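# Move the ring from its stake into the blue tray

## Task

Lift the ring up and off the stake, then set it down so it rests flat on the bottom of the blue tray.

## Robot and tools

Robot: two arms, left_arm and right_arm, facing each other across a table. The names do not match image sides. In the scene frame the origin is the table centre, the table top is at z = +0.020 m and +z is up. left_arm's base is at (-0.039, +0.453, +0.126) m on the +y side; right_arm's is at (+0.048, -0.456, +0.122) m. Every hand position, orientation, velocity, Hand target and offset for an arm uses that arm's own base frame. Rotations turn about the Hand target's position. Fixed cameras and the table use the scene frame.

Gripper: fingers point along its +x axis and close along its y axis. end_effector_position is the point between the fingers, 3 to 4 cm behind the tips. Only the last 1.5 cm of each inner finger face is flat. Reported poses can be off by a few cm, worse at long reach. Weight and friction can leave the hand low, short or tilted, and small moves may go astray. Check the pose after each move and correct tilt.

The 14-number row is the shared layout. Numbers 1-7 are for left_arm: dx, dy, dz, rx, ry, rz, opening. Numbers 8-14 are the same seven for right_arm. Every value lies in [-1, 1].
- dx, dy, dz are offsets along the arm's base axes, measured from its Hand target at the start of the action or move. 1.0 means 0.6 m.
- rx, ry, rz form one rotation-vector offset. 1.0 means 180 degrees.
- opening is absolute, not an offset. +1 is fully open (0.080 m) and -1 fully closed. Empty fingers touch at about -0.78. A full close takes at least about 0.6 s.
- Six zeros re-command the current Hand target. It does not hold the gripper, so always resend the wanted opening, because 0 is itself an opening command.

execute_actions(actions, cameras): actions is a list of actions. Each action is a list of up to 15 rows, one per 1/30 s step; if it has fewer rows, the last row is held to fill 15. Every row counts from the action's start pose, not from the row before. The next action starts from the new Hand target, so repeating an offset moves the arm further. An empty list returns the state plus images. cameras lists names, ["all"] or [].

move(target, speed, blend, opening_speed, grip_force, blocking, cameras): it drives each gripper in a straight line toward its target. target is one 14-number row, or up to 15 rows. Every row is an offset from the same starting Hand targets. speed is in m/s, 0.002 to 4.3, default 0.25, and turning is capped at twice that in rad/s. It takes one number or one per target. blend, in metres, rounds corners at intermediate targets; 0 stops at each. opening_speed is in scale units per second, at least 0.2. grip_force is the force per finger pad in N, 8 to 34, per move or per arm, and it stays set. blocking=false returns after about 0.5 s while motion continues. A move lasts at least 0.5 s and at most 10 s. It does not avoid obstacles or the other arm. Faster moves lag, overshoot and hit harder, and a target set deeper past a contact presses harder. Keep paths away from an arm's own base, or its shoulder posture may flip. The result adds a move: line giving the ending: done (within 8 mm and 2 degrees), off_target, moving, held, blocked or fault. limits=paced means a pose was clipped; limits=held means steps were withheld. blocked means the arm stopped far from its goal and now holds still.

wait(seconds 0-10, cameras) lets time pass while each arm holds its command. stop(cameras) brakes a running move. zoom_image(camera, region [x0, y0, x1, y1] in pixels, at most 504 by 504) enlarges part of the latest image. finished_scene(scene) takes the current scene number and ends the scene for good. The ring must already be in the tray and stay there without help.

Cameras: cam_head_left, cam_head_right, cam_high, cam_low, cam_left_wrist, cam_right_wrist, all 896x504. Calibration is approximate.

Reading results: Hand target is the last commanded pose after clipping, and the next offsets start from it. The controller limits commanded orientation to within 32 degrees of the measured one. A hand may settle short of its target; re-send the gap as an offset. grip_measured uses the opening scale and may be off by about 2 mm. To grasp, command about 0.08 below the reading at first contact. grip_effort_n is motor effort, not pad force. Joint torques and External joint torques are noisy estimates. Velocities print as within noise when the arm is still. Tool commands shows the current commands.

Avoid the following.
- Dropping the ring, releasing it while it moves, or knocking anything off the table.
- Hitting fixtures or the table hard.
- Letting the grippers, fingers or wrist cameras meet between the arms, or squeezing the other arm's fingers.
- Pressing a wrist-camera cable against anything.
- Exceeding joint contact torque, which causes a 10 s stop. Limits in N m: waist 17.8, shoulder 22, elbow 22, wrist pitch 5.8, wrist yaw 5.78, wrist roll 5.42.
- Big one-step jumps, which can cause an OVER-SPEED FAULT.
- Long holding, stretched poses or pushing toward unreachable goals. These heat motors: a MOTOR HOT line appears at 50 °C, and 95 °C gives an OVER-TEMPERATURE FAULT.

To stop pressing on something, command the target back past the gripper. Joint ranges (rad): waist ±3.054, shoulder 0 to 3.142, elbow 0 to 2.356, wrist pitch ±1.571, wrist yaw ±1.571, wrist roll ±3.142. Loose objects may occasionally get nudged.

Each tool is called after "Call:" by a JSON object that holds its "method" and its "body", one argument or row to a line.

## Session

Call:
{"method": "execute_actions", "body": {
  "actions": [],
  "cameras": ["cam_high","cam_low","cam_head_right"]
}}

Call:
{"method": "zoom_image", "body": {
  "camera": "cam_high",
  "region": [310, 160, 590, 380]
}}

Scene clock: 0.00 s.
left_arm: end_effector_position=(+0.2650, -0.1098, -0.0192) grip_measured=+1.000 grip_effort_n=n/a end_effector_quat_wxyz=(+0.914, +0.194, +0.355, -0.036) | right_arm: end_effector_position=(+0.2942, -0.2467, +0.2527) grip_measured=+1.000 grip_effort_n=n/a end_effector_quat_wxyz=(+0.836, -0.019, +0.523, -0.165)
Joint positions: left_arm=[-0.668 1.699 0.287 0.526 -0.544 -0.11 0.08] | right_arm=[-0.713 1.627 1.689 -1.114 -0.038 -0.489 0.08]
Joint velocities: within noise
Joint torques (N m): no reading
External joint torques (N m): no reading
Heat: left arm: hottest wrist pitch 30 °C (+0.0 °C/min); right arm: hottest wrist pitch 29 °C (+0.0 °C/min).
Hand target: left_arm +0.2662, -0.1105, -0.0178; +0.915, +0.193, +0.352, -0.036 | right_arm +0.2943, -0.2467, +0.2535; +0.837, -0.020, +0.522, -0.165
Tool commands: left_gripper/opening=+1.0 right_gripper/opening=+1.0
Images, in order (width x height): cam_head_right 896x504, cam_high 896x504, cam_low 896x504.

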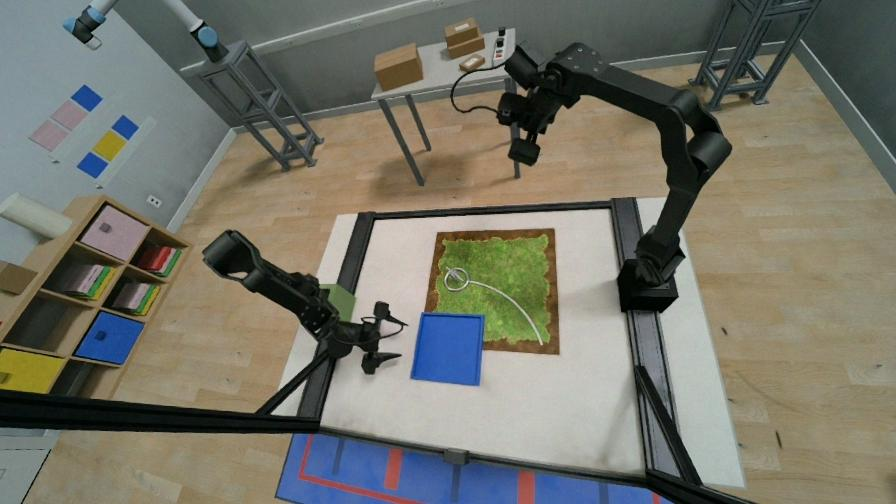

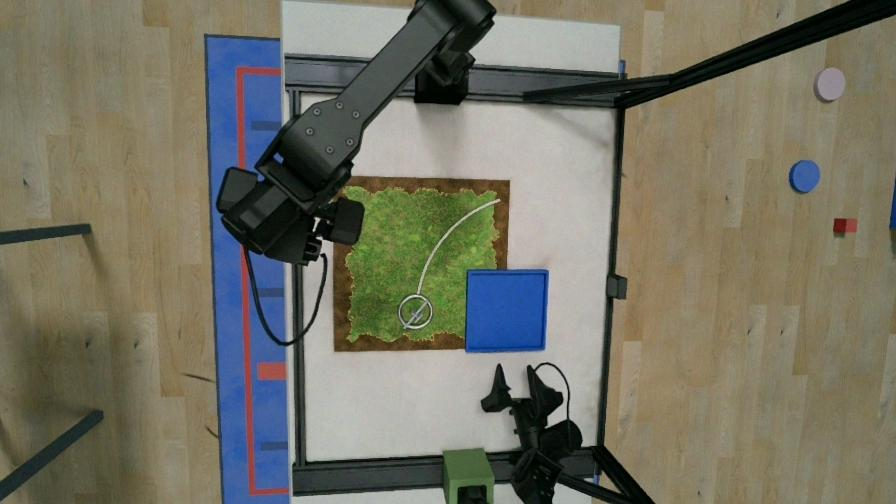

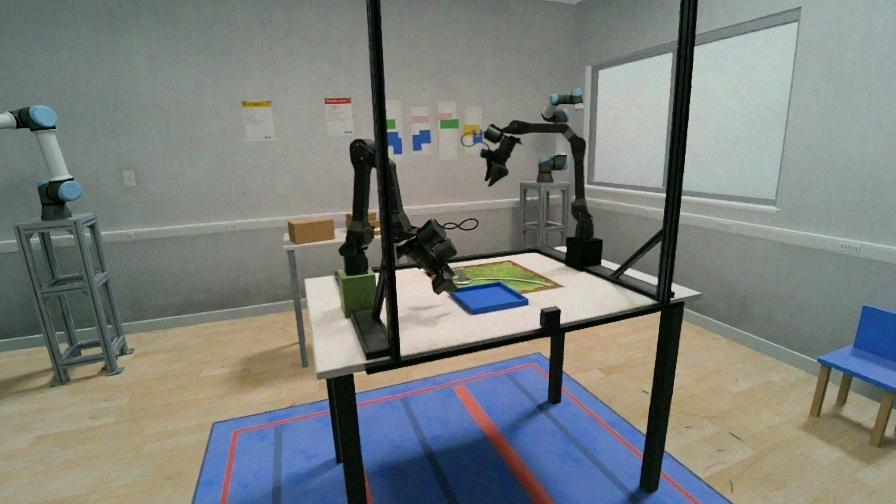

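Scaled by 1.800 from the camera's 896x504 image, which has a finer 1280x720 frame.

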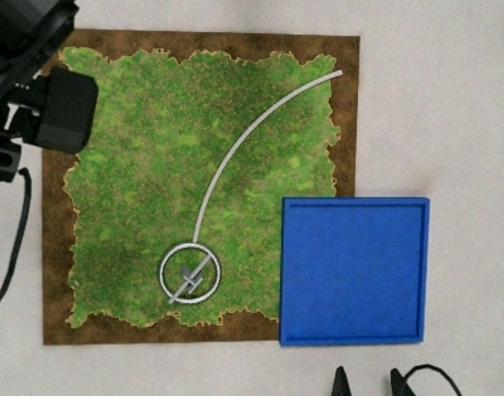

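Call:
{"method": "zoom_image", "body": {
  "camera": "cam_high",
  "region": [390, 285, 446, 337]
}}

Scaled by 9.000 from the camera's 896x504 image, which has a finer 1280x720 frame.

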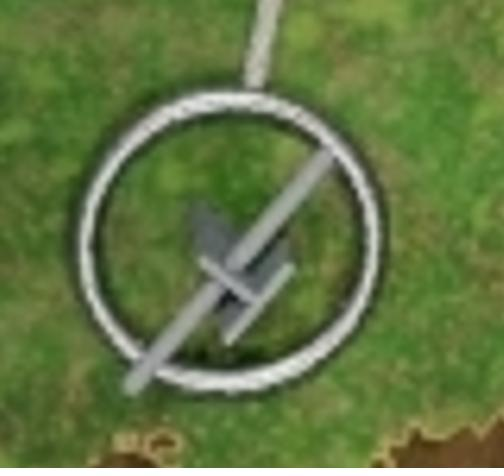

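Call:
{"method": "move", "body": {
  "target": [-0.083, 0, 0.083, 0, 0, 0, 1, 0.3458, 0.2935, -0.4225, 0.1303, 0.1060, -0.1559, 0.0],
  "speed": 0.35,
  "cameras": ["cam_right_wrist", "cam_high"]
}}

Scene clock: 133.40 s.
left_arm: end_effector_position=(+0.2139, -0.1078, +0.0271) grip_measured=+1.000 grip_effort_n=-1.2 end_effector_quat_wxyz=(+0.911, +0.197, +0.359, -0.037) | right_arm: end_effector_position=(+0.5008, -0.0722, +0.0048) grip_measured=+0.004 grip_effort_n=-17.0 end_effector_quat_wxyz=(+0.671, +0.246, +0.655, -0.246) end_effector_velocity=(-0.004, +0.010, +0.000) end_effector_angular_velocity=(+0.010, +0.021, +0.010)
Joint positions: left_arm=[-0.859 1.232 0.265 -0.037 -0.654 -0.297 0.08] | right_arm=[-0.142 2.624 2.339 -1.265 0.006 0.569 0.035]
Joint velocities: left_arm=[within noise] | right_arm=[0.017 -0.002 -0.002 -0.022 -0.007 0.007 0]
Joint torques (N m): left_arm=[-0.34 -3.16 5.18 0.81 -0.67 -0.1] | right_arm=[-0.11 -9.71 7.38 0.14 -0.23 0.16]
External joint torques (N m): left_arm=[-0.33 -0.67 0.3 -0.24 -0.35 -0.08] | right_arm=[-0.35 2.72 1.62 -0.24 -0.24 0.17]
Heat: left arm: hottest wrist pitch 35 °C (+1.0 °C/min); right arm: hottest shoulder 32 °C (+1.0 °C/min).
Hand target: left_arm +0.2164, -0.1104, +0.0320; +0.915, +0.193, +0.352, -0.036 | right_arm +0.5018, -0.0705, +0.0000; +0.663, +0.247, +0.662, -0.247
Off the commanded pose: left_arm 0.006 m, 1 deg | right_arm 0.005 m, 1 deg.
joint sent to its limit (right arm) — joint 3 (elbow), upper limit, where the elbow is as straight as it goes. The joint targets still meet the commanded pose.
move: done
camera_calibration:
cam_right_wrist: T_world_to_cam=[[-0.667132, -0.744938, -0.00178049, 0.291484], [-0.720215, 0.644377, 0.257038, 0.443107], [-0.19033, 0.172761, -0.9664, 0.190597], [0, 0, 0, 1]] pos_world=[0.549867, -0.101319, 0.0708166]
Images, in order (width x height): cam_high 896x504, cam_right_wrist 896x504.

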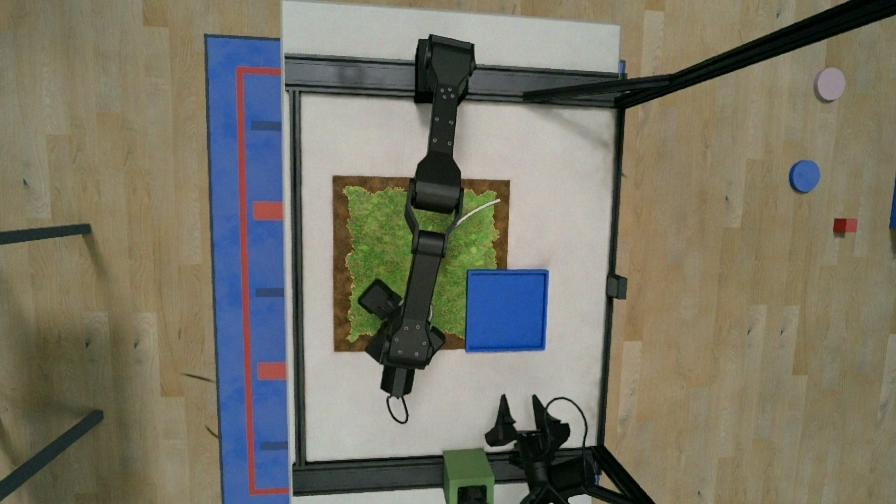

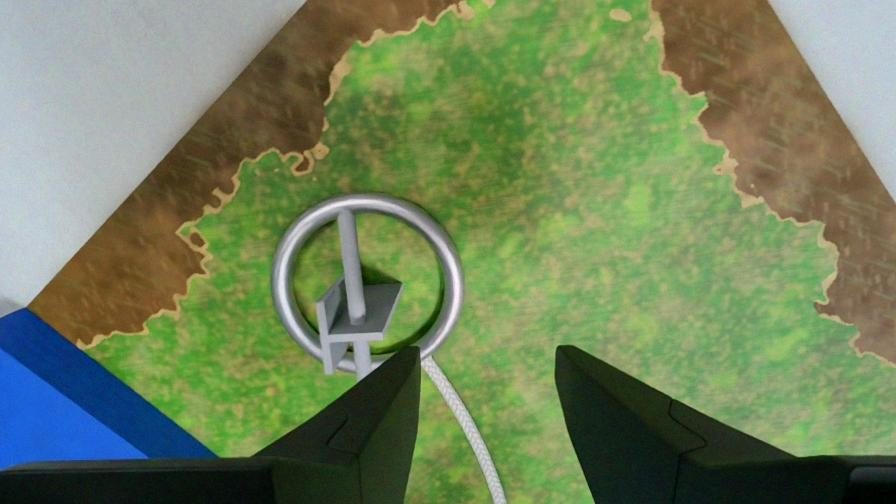

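Call:
{"method": "move", "body": {
  "target": [
    [0,0,0,0,0,0,1,-0.0013,0.015,-0.06,0,0,0,0.0],
    [0,0,0,0,0,0,1,-0.0013,0.015,-0.1367,0,0,0,-0.75]
  ],
  "speed": [0.15,0.06],
  "blend": [0.01,0],
  "opening_speed": 0.7,
  "cameras": ["cam_right_wrist"]
}}

Scene clock: 212.80 s.
left_arm: end_effector_position=(+0.2139, -0.1078, +0.0271) grip_measured=+1.000 grip_effort_n=-0.7 end_effector_quat_wxyz=(+0.911, +0.197, +0.359, -0.037) | right_arm: end_effector_position=(+0.5086, -0.0642, -0.0659) grip_measured=-0.745 grip_effort_n=-17.0 end_effector_quat_wxyz=(+0.677, +0.248, +0.648, -0.244)
Joint positions: left_arm=[-0.859 1.232 0.265 -0.037 -0.654 -0.297 0.08] | right_arm=[-0.124 2.707 2.216 -1.04 0.004 0.587 0.001]
Joint torques (N m): left_arm=[-0.34 -3.18 5.17 0.78 -0.69 -0.09] | right_arm=[0.19 -8.35 5.03 0.09 -0.13 0.13]
External joint torques (N m): left_arm=[-0.34 -0.68 0.26 -0.27 -0.37 -0.08] | right_arm=[0.23 4.36 -0.66 -0.31 -0.17 0.13]
Heat: left arm: hottest elbow 34 °C (+2.0 °C/min); right arm: hottest shoulder 41 °C (+5.0 °C/min).
Hand target: left_arm +0.2164, -0.1104, +0.0320; +0.915, +0.193, +0.352, -0.036 | right_arm +0.5009, -0.0616, -0.0821; +0.663, +0.247, +0.662, -0.247
Off the commanded pose: left_arm 0.006 m, 1 deg | right_arm 0.018 m, 2 deg.
move: off_target (right_arm); target 2's new opening was sent with right_arm's hand 0.026 m and 2 deg from that target
camera_calibration:
cam_right_wrist: T_world_to_cam=[[-0.667765, -0.744227, -0.0146644, 0.302035], [-0.724374, 0.645164, 0.242993, 0.462917], [-0.171381, 0.172885, -0.969917, 0.112473], [0, 0, 0, 1]] pos_world=[0.556289, -0.0933198, 0.00103357]
Images, in order (width x height): cam_right_wrist 896x504.

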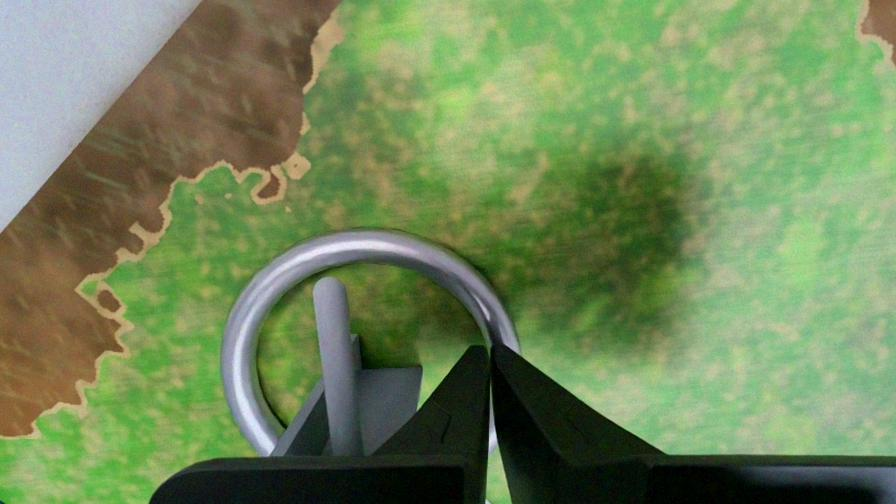

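Call:
{"method": "move", "body": {
  "target": [
    [0,0,0,0,0,0,1,0,0,0.01,0,0,0,0.0],
    [0,0,0,0,0,0,1,-0.0115,0.0027,-0.0235,0,0.012,0,-0.75]
  ],
  "speed": [0.1,0.06],
  "opening_speed": 0.9,
  "cameras": ["cam_right_wrist"]
}}

Scene clock: 253.20 s.
left_arm: end_effector_position=(+0.2139, -0.1078, +0.0271) grip_measured=+1.000 grip_effort_n=-1.2 end_effector_quat_wxyz=(+0.911, +0.197, +0.359, -0.037) | right_arm: end_effector_position=(+0.5046, -0.0632, -0.0754) grip_measured=-0.627 grip_effort_n=-83.5 end_effector_quat_wxyz=(+0.669, +0.246, +0.656, -0.248)
Joint positions: left_arm=[-0.859 1.232 0.265 -0.037 -0.654 -0.297 0.08] | right_arm=[-0.122 2.728 2.219 -1.045 0.007 0.591 0.007]
Joint torques (N m): left_arm=[-0.3 -3.11 5.22 0.81 -0.68 -0.09] | right_arm=[0.21 -7.3 4.82 -0.27 -0.08 0.12]
External joint torques (N m): left_arm=[-0.28 -0.59 0.24 -0.27 -0.37 -0.07] | right_arm=[0.11 5.14 -0.68 -0.63 -0.11 0.12]
Heat: left arm: hottest elbow 34 °C (+1.0 °C/min); right arm: hottest shoulder 37 °C (-3.0 °C/min).
Hand target: left_arm +0.2164, -0.1104, +0.0320; +0.915, +0.193, +0.352, -0.036 | right_arm +0.4941, -0.0599, -0.0961; +0.650, +0.242, +0.675, -0.252
Off the commanded pose: left_arm 0.006 m, 1 deg | right_arm 0.024 m, 3 deg.
move: off_target (right_arm); target 2's new opening was sent with right_arm's hand 0.023 m and 2 deg from that target
camera_calibration:
cam_right_wrist: T_world_to_cam=[[-0.669123, -0.743151, 0.00129377, 0.301867], [-0.717322, 0.64632, 0.260232, 0.459457], [-0.194228, 0.173199, -0.965545, 0.114307], [0, 0, 0, 1]] pos_world=[0.553766, -0.0924212, -0.00958737]
Images, in order (width x height): cam_right_wrist 896x504.

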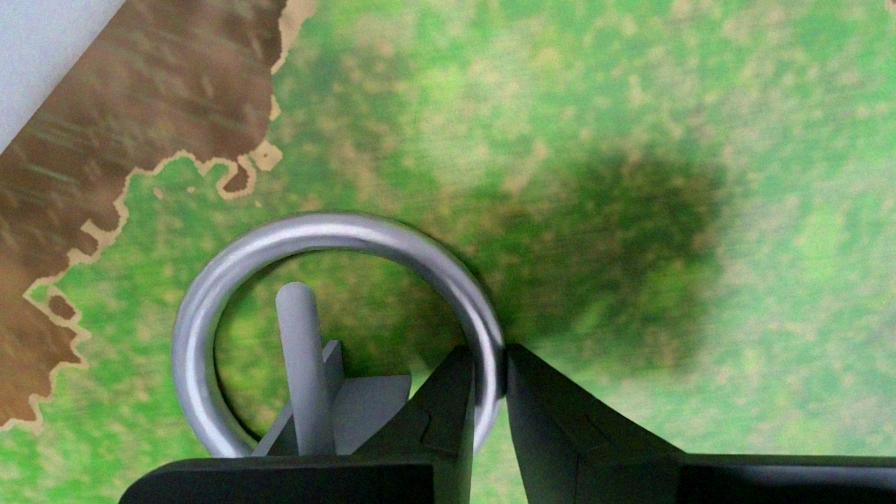

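Call:
{"method": "move", "body": {
  "target": [
    [0,0,0,0,0,0,1,0.0242,-0.0063,0.0903,0,0,0,-0.75],
    [0,0,0,0,0,0,1,0.0357,-0.0307,0.0903,0,0,0,-0.75]
  ],
  "speed": [0.08,0.06],
  "blend": [0.004,0],
  "cameras": ["cam_right_wrist"]
}}

Scene clock: 328.57 s.
left_arm: end_effector_position=(+0.2139, -0.1078, +0.0271) grip_measured=+1.000 grip_effort_n=-0.7 end_effector_quat_wxyz=(+0.911, +0.197, +0.359, -0.037) | right_arm: end_effector_position=(+0.5075, -0.0787, -0.0554) grip_measured=-0.627 grip_effort_n=-83.5 end_effector_quat_wxyz=(+0.664, +0.248, +0.659, -0.252) end_effector_velocity=(+0.003, +0.007, +0.001) end_effector_angular_velocity=(-0.008, -0.006, +0.010)
Joint positions: left_arm=[-0.859 1.232 0.265 -0.037 -0.654 -0.297 0.08] | right_arm=[-0.152 2.746 2.336 -1.155 0.007 0.57 0.007]
Joint velocities: left_arm=[within noise] | right_arm=[0.017 -0.002 -0.002 0.007 0.007 0.007 0]
Joint torques (N m): left_arm=[-0.43 -3.09 5.22 0.82 -0.69 -0.11] | right_arm=[0.06 -14.11 7.59 0.45 -0.05 -0.16]
External joint torques (N m): left_arm=[-0.42 -0.58 0.28 -0.25 -0.37 -0.09] | right_arm=[-0.27 -1.32 1.89 0.09 -0.06 -0.16]
Heat: left arm: hottest elbow 35 °C (+0.0 °C/min); right arm: hottest shoulder 38 °C (+1.0 °C/min).
Hand target: left_arm +0.2164, -0.1104, +0.0320; +0.915, +0.193, +0.352, -0.036 | right_arm +0.5155, -0.0784, -0.0420; +0.650, +0.243, +0.675, -0.252
Off the commanded pose: left_arm 0.006 m, 1 deg | right_arm 0.016 m, 3 deg.
joint sent to its limit (right arm) — joint 3 (elbow), upper limit, where the elbow is as straight as it goes. The joint targets are off in orientation, not in position.
move: off_target (right_arm)
camera_calibration:
cam_right_wrist: T_world_to_cam=[[-0.675561, -0.737267, 0.00738401, 0.296386], [-0.708916, 0.652269, 0.268298, 0.46305], [-0.202624, 0.176017, -0.963308, 0.141522], [0, 0, 0, 1]] pos_world=[0.557166, -0.108428, 0.00990526]
Images, in order (width x height): cam_right_wrist 896x504.

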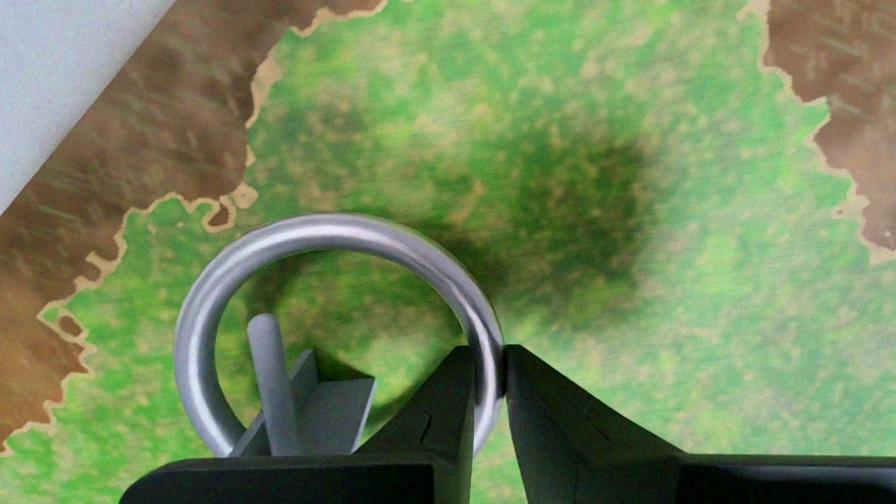

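Call:
{"method": "move", "body": {
  "target": [0,0,0,0,0,0,1,-0.0113,0.0165,0.0377,-0.0982,-0.1134,0,-0.75],
  "speed": 0.08,
  "cameras": ["cam_right_wrist","cam_low"]
}}

Scene clock: 361.93 s.
left_arm: end_effector_position=(+0.2139, -0.1078, +0.0271) grip_measured=+1.000 grip_effort_n=-0.7 end_effector_quat_wxyz=(+0.911, +0.197, +0.359, -0.037) | right_arm: end_effector_position=(+0.5065, -0.0667, -0.0295) grip_measured=-0.627 grip_effort_n=-83.5 end_effector_quat_wxyz=(+0.783, +0.178, +0.515, -0.301)
Joint positions: left_arm=[-0.859 1.232 0.265 -0.037 -0.654 -0.297 0.08] | right_arm=[-0.05 2.402 1.713 -0.562 0.277 0.613 0.007]
Joint torques (N m): left_arm=[-0.31 -3.13 5.22 0.79 -0.67 -0.1] | right_arm=[-0.06 -12.99 5.53 1.27 0.62 0.2]
External joint torques (N m): left_arm=[-0.31 -0.61 0.27 -0.28 -0.36 -0.08] | right_arm=[-0.17 -1.65 -0.15 0.44 0.44 0.2]
Heat: left arm: hottest elbow 36 °C (+1.0 °C/min); right arm: hottest shoulder 45 °C (+8.0 °C/min).
Hand target: left_arm +0.2164, -0.1104, +0.0320; +0.915, +0.193, +0.352, -0.036 | right_arm +0.5088, -0.0684, -0.0192; +0.788, +0.181, +0.503, -0.305
Off the commanded pose: left_arm 0.006 m, 1 deg | right_arm 0.011 m, 2 deg.
move: off_target (right_arm)
camera_calibration:
cam_right_wrist: T_world_to_cam=[[-0.670071, -0.741765, 0.0281013, 0.301795], [-0.737516, 0.660988, -0.138435, 0.450632], [0.0841115, -0.113486, -0.989973, -0.00126769], [0, 0, 0, 1]] pos_world=[0.534679, -0.0741449, 0.0526473]
Images, in order (width x height): cam_low 896x504, cam_right_wrist 896x504.

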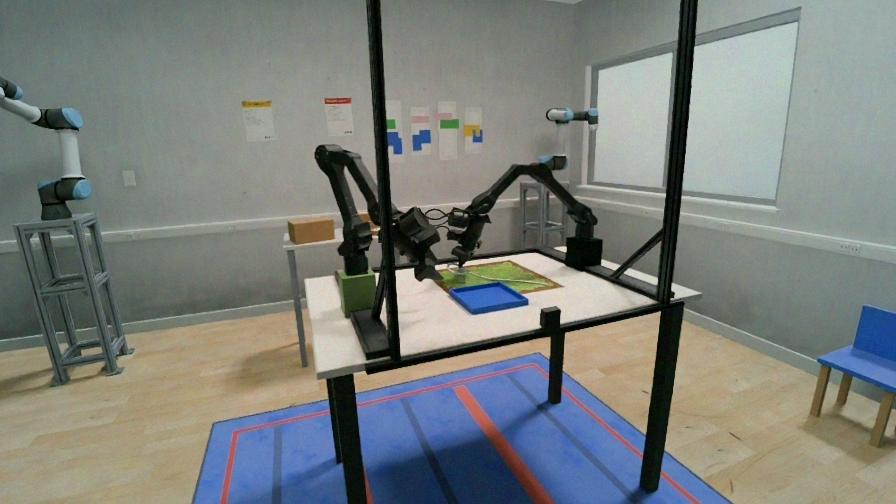

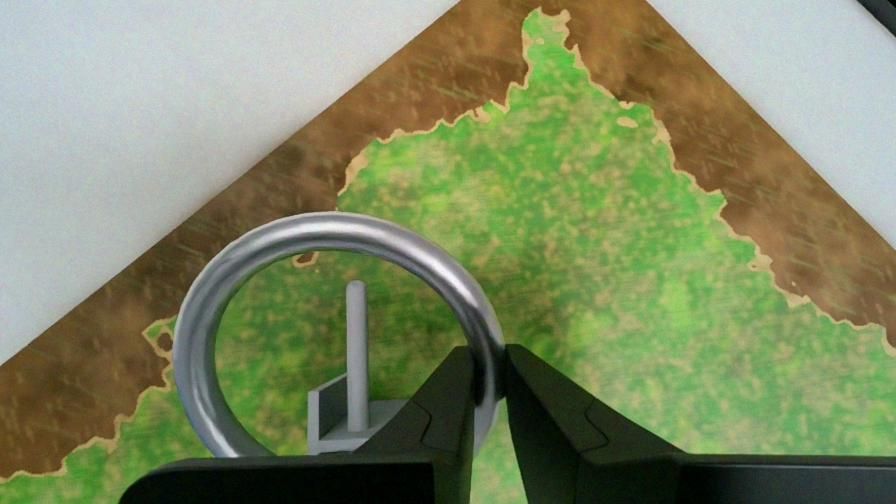

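Call:
{"method": "move", "body": {
  "target": [
    [0,0,0,0,0,0,1,-0.0378,0.0328,-0.0125,0,0,0,-0.75],
    [0,0,0,0,0,0,1,-0.1386,0.1201,-0.0125,0,0,0,-0.75]
  ],
  "speed": [0.06,0.1],
  "blend": [0.01,0],
  "cameras": ["cam_right_wrist","cam_high"]
}}

Scene clock: 421.73 s.
left_arm: end_effector_position=(+0.2139, -0.1078, +0.0271) grip_measured=+1.000 grip_effort_n=-1.2 end_effector_quat_wxyz=(+0.911, +0.197, +0.359, -0.037) | right_arm: end_effector_position=(+0.4243, +0.0044, -0.0333) grip_measured=-0.627 grip_effort_n=-83.5 end_effector_quat_wxyz=(+0.784, +0.177, +0.512, -0.303)
Joint positions: left_arm=[-0.859 1.232 0.265 -0.037 -0.654 -0.297 0.08] | right_arm=[0.127 2.156 1.256 -0.399 0.335 0.791 0.007]
Joint torques (N m): left_arm=[-0.33 -3.15 5.23 0.82 -0.69 -0.1] | right_arm=[-0.01 -10.59 4.72 1.05 0.56 0.2]
External joint torques (N m): left_arm=[-0.33 -0.61 0.27 -0.25 -0.36 -0.08] | right_arm=[-0.05 -1.37 -0.28 0.3 0.32 0.2]
Heat: left arm: hottest elbow 36 °C (+0.0 °C/min); right arm: hottest shoulder 61 °C (+16.1 °C/min). Fold the right arm in close to its base, or ease its load, before you think long.
Hand target: left_arm +0.2164, -0.1104, +0.0320; +0.915, +0.193, +0.352, -0.036 | right_arm +0.4256, +0.0036, -0.0268; +0.788, +0.181, +0.503, -0.305
Off the commanded pose: left_arm 0.006 m, 1 deg | right_arm 0.007 m, 1 deg.
MOTOR HOT: joint 2 (shoulder) of the right arm reports 61 °C; the controller stops that arm at 95 °C. To cool a motor, set the load down, stop pushing, or move to a pose that needs little force.
move: done
camera_calibration:
cam_right_wrist: T_world_to_cam=[[-0.67144, -0.740493, 0.0289555, 0.300238], [-0.735681, 0.66136, -0.146205, 0.341452], [0.0891134, -0.11947, -0.988831, 0.00790737], [0, 0, 0, 1]] pos_world=[0.452087, -0.00255361, 0.0490473]
Images, in order (width x height): cam_high 896x504, cam_right_wrist 896x504.

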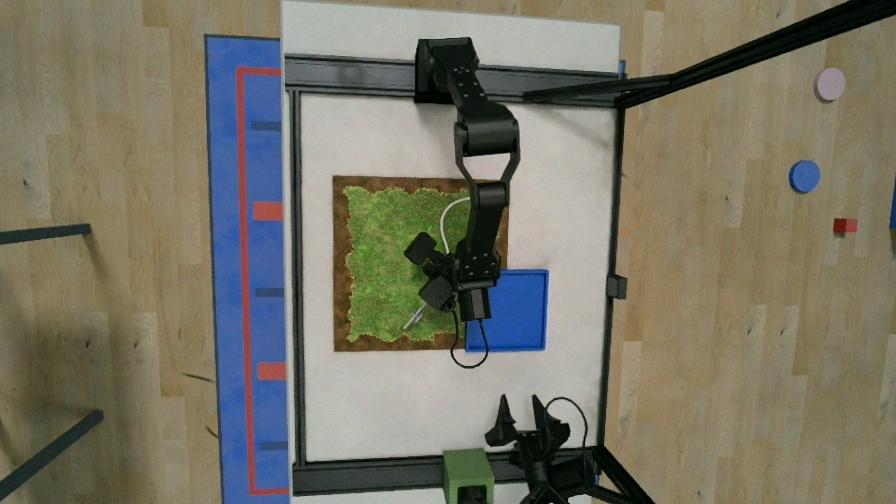

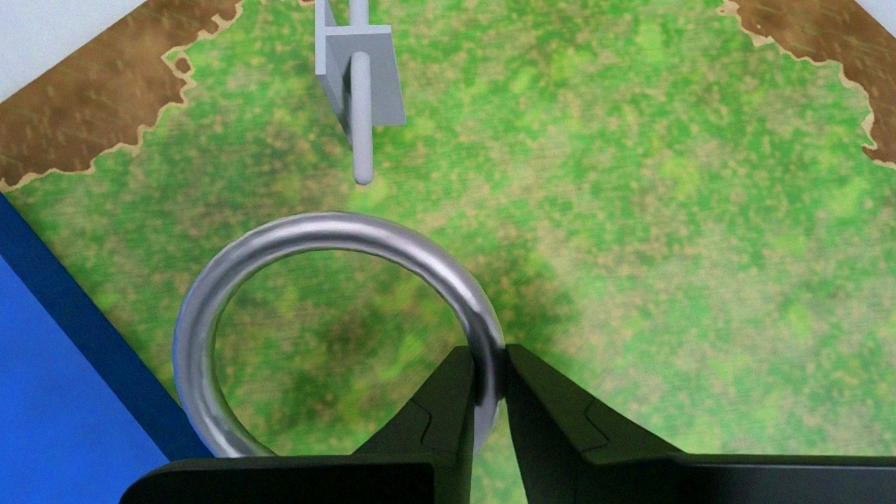

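Call:
{"method": "move", "body": {
  "target": [
    [0,0,0,0,0,0,1,-0.0126,0.011,0.09,0,0,0,-0.75],
    [0,0,0,0,0,0,1,0.0728,0.2312,0.078,0.0982,0.1134,0,-0.75],
    [0,0,0,0,0,0,1,0.0728,0.2312,-0.0303,0.0982,0.1134,0,-0.75]
  ],
  "speed": [0.15,0.18,0.1],
  "blend": [0.015,0.015,0],
  "cameras": ["cam_right_wrist","cam_high"]
}}

Scene clock: 436.20 s.
left_arm: end_effector_position=(+0.2139, -0.1078, +0.0271) grip_measured=+1.000 grip_effort_n=-0.7 end_effector_quat_wxyz=(+0.911, +0.197, +0.359, -0.037) | right_arm: end_effector_position=(+0.4711, +0.1420, -0.0404) grip_measured=-0.627 grip_effort_n=-83.5 end_effector_quat_wxyz=(+0.655, +0.241, +0.672, -0.250)
Joint positions: left_arm=[-0.859 1.232 0.265 -0.037 -0.654 -0.297 0.08] | right_arm=[0.291 2.638 2.185 -1.144 -0.004 1 0.007]
Joint torques (N m): left_arm=[-0.36 -3.13 5.3 0.8 -0.68 -0.1] | right_arm=[-0.09 -10.56 5.44 0.34 -0.23 0.16]
External joint torques (N m): left_arm=[-0.36 -0.63 0.39 -0.26 -0.36 -0.08] | right_arm=[-0.06 1.69 -0.11 0.06 -0.28 0.16]
Heat: left arm: hottest elbow 36 °C (+0.0 °C/min); right arm: hottest shoulder 56 °C (+4.1 °C/min). Fold the right arm in close to its base, or ease its load, before you think long.
Hand target: left_arm +0.2164, -0.1104, +0.0320; +0.915, +0.193, +0.352, -0.036 | right_arm +0.4693, +0.1423, -0.0450; +0.650, +0.243, +0.675, -0.252
Off the commanded pose: left_arm 0.006 m, 1 deg | right_arm 0.005 m, 1 deg.
MOTOR HOT: still on. Joint 2 (shoulder) of the right arm reports 56 °C.
move: done
camera_calibration:
cam_right_wrist: T_world_to_cam=[[-0.66498, -0.746433, 0.0252872, 0.431457], [-0.708693, 0.641319, 0.294047, 0.291739], [-0.235704, 0.177614, -0.955456, 0.125365], [0, 0, 0, 1]] pos_world=[0.523212, 0.112689, 0.023085]
Images, in order (width x height): cam_high 896x504, cam_right_wrist 896x504.

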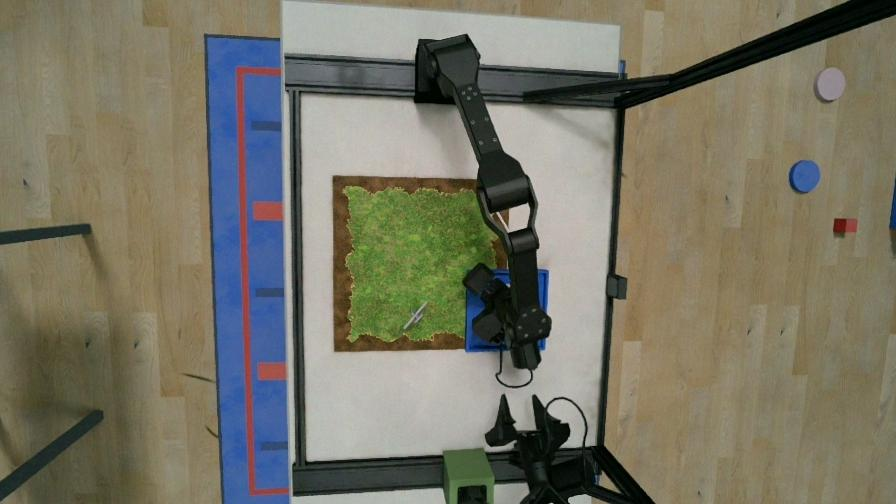

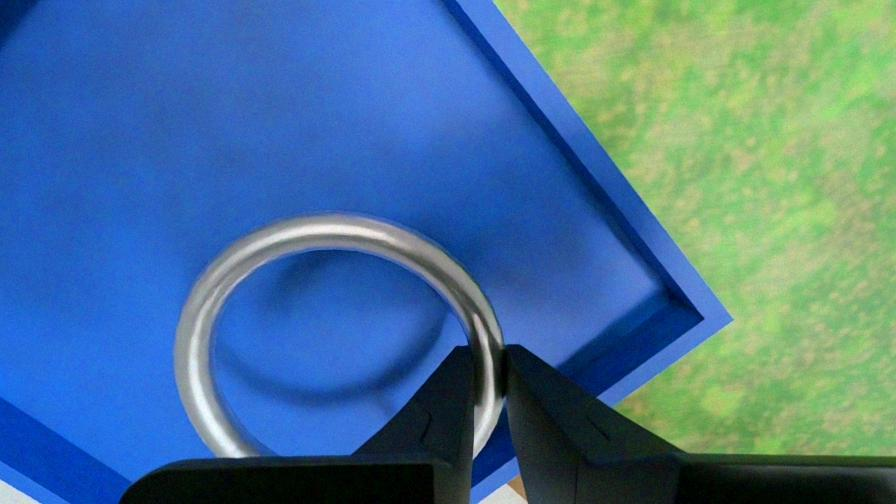

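Call:
{"method": "move", "body": {
  "target": [
    [0,0,0,0,0,0,1,-0.004,0,-0.075,0,0,0,-0.75],
    [0,0,0,0,0,0,1,-0.004,0,-0.065,0,0,0,-0.2],
    [0,0,0,0,0,0,1,-0.004,0,0.125,0,0,0,-0.2]
  ],
  "speed": [0.07,0.05,0.1],
  "opening_speed": 0.8,
  "cameras": ["cam_right_wrist","cam_high"]
}}

Scene clock: 465.97 s.
left_arm: end_effector_position=(+0.2139, -0.1078, +0.0271) grip_measured=+1.000 grip_effort_n=-0.7 end_effector_quat_wxyz=(+0.911, +0.197, +0.359, -0.037) | right_arm: end_effector_position=(+0.4646, +0.1408, +0.0226) grip_measured=-0.204 grip_effort_n=17.9 end_effector_quat_wxyz=(+0.647, +0.236, +0.679, -0.255)
Joint positions: left_arm=[-0.859 1.232 0.265 -0.037 -0.654 -0.297 0.08] | right_arm=[0.293 2.587 2.339 -1.374 -0.006 1.002 0.026]
Joint torques (N m): left_arm=[-0.34 -3.09 5.27 0.8 -0.69 -0.08] | right_arm=[-0.11 -12.4 7.2 -0.06 -0.19 0.15]
External joint torques (N m): left_arm=[-0.34 -0.54 0.3 -0.28 -0.36 -0.07] | right_arm=[-0.09 -0.23 1.58 -0.27 -0.23 0.15]
Heat: left arm: hottest elbow 36 °C (+0.0 °C/min); right arm: hottest shoulder 54 °C (-5.0 °C/min). Fold the right arm in close to its base, or ease its load, before you think long.
Hand target: left_arm +0.2164, -0.1104, +0.0320; +0.915, +0.193, +0.352, -0.036 | right_arm +0.4669, +0.1422, +0.0299; +0.650, +0.243, +0.675, -0.252
Off the commanded pose: left_arm 0.006 m, 1 deg | right_arm 0.008 m, 1 deg.
MOTOR HOT: still on. Joint 2 (shoulder) of the right arm reports 54 °C.
joint sent to its limit (right arm) — joint 3 (elbow), upper limit, where the elbow is as straight as it goes. The joint targets still meet the commanded pose.
move: done; target 2's new opening was sent with right_arm's hand 0.015 m and 2 deg from that target
camera_calibration:
cam_right_wrist: T_world_to_cam=[[-0.664675, -0.745726, 0.0458179, 0.423961], [-0.701006, 0.643679, 0.307031, 0.26512], [-0.258454, 0.171957, -0.950596, 0.195543], [0, 0, 0, 1]] pos_world=[0.518186, 0.111882, 0.0850573]
Images, in order (width x height): cam_high 896x504, cam_right_wrist 896x504.

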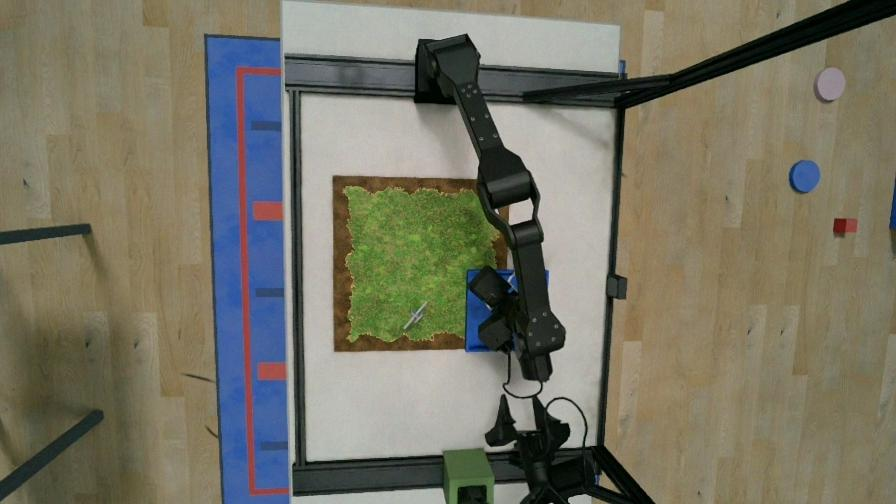

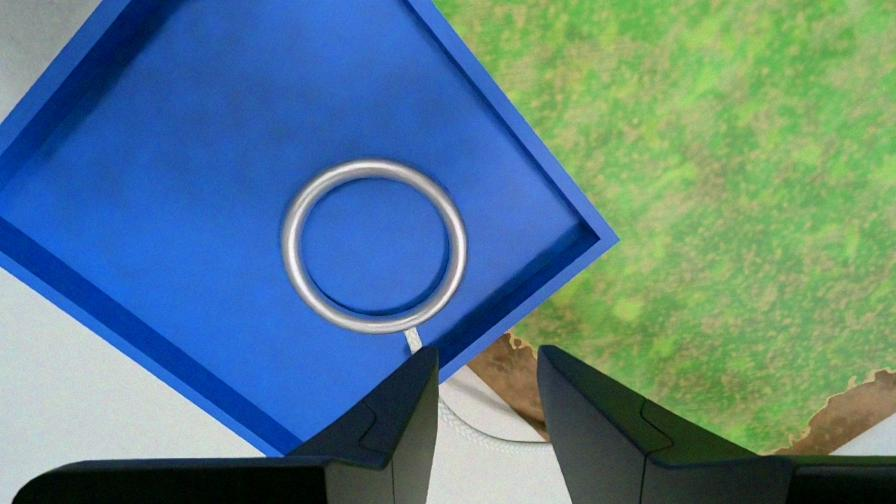

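Call:
{"method": "zoom_image", "body": {
  "camera": "cam_right_wrist",
  "region": [260, 140, 500, 400]
}}

Scaled by 1.938 from the camera's 896x504 image, which has a finer 1280x720 frame.

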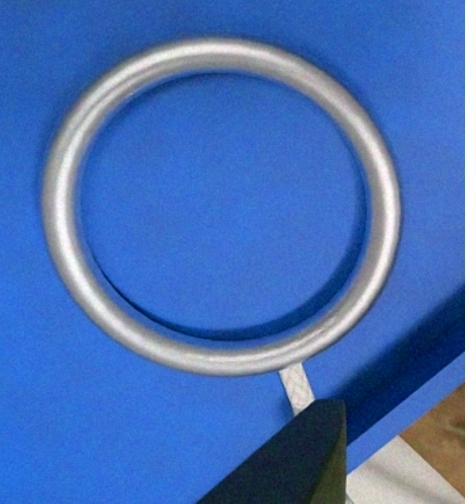

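Call:
{"method": "move", "body": {
  "target": [0,0,0,0,0,0,1,-0.3,-0.1,0.12,0,0,0,-0.2],
  "speed": 0.3,
  "cameras": ["cam_high","cam_head_left"]
}}

Call:
{"method": "zoom_image", "body": {
  "camera": "cam_high",
  "region": [450, 255, 560, 365]
}}

Call:
{"method": "zoom_image", "body": {
  "camera": "cam_head_left",
  "region": [300, 180, 560, 400]
}}

Scene clock: 485.37 s.
left_arm: end_effector_position=(+0.2139, -0.1078, +0.0271) grip_measured=+1.000 grip_effort_n=-1.2 end_effector_quat_wxyz=(+0.911, +0.197, +0.359, -0.037) | right_arm: end_effector_position=(+0.2894, +0.0830, +0.1010) grip_measured=-0.204 grip_effort_n=18.4 end_effector_quat_wxyz=(+0.650, +0.242, +0.674, -0.254)
Joint positions: left_arm=[-0.859 1.232 0.265 -0.037 -0.654 -0.297 0.08] | right_arm=[0.277 1.726 1.305 -1.186 -0.006 0.994 0.026]
Joint torques (N m): left_arm=[-0.29 -3.14 5.19 0.81 -0.7 -0.09] | right_arm=[-0.18 -7.4 4.93 0.03 -0.16 -0.15]
External joint torques (N m): left_arm=[-0.31 -0.62 0.27 -0.25 -0.37 -0.07] | right_arm=[-0.14 -0.73 -0.57 -0.22 -0.2 -0.15]
Heat: left arm: hottest elbow 37 °C (+1.0 °C/min); right arm: hottest shoulder 57 °C (-2.0 °C/min). Fold the right arm in close to its base, or ease its load, before you think long.
Hand target: left_arm +0.2164, -0.1104, +0.0320; +0.915, +0.193, +0.352, -0.036 | right_arm +0.2868, +0.0823, +0.1020; +0.650, +0.243, +0.675, -0.252
Off the commanded pose: left_arm 0.006 m, 1 deg | right_arm 0.003 m, 0 deg.
MOTOR HOT: still on. Joint 2 (shoulder) of the right arm reports 57 °C.
move: done
Images, in order (width x height): cam_head_left 896x504, cam_high 896x504.

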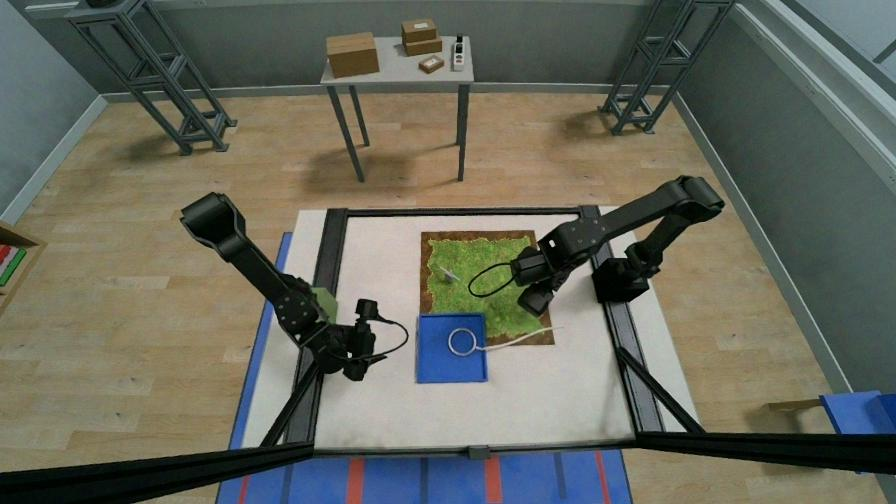

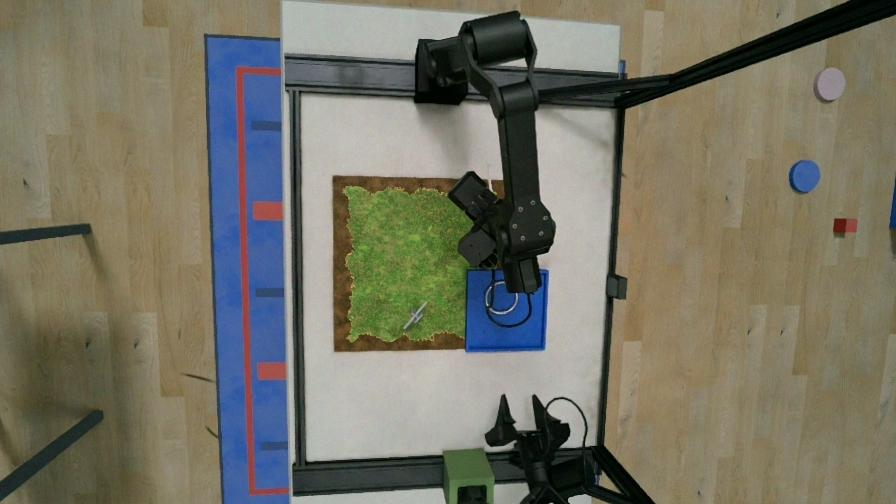

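Scaled by 4.582 from the camera's 896x504 image, which has a finer 1280x720 frame.

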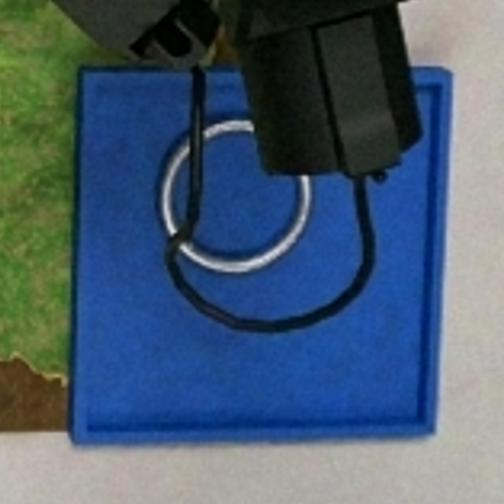

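Scaled by 1.938 from the camera's 896x504 image, which has a finer 1280x720 frame.

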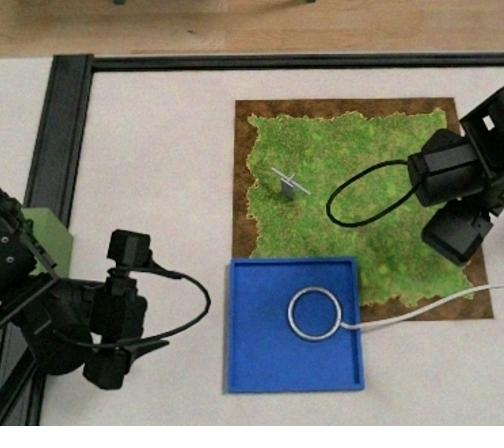

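Call:
{"method": "zoom_image", "body": {
  "camera": "cam_head_left",
  "region": [425, 310, 515, 370]
}}

Scaled by 5.600 from the camera's 896x504 image, which has a finer 1280x720 frame.

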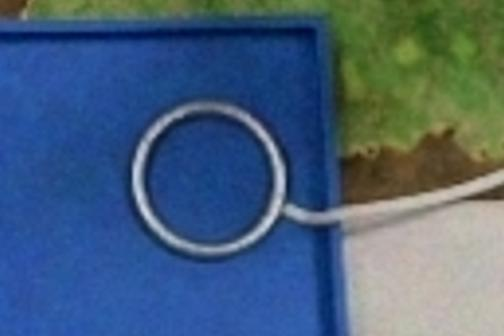

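Call:
{"method": "finished_scene", "body": {
  "scene": 3
}}

The scene is finished: the task was done.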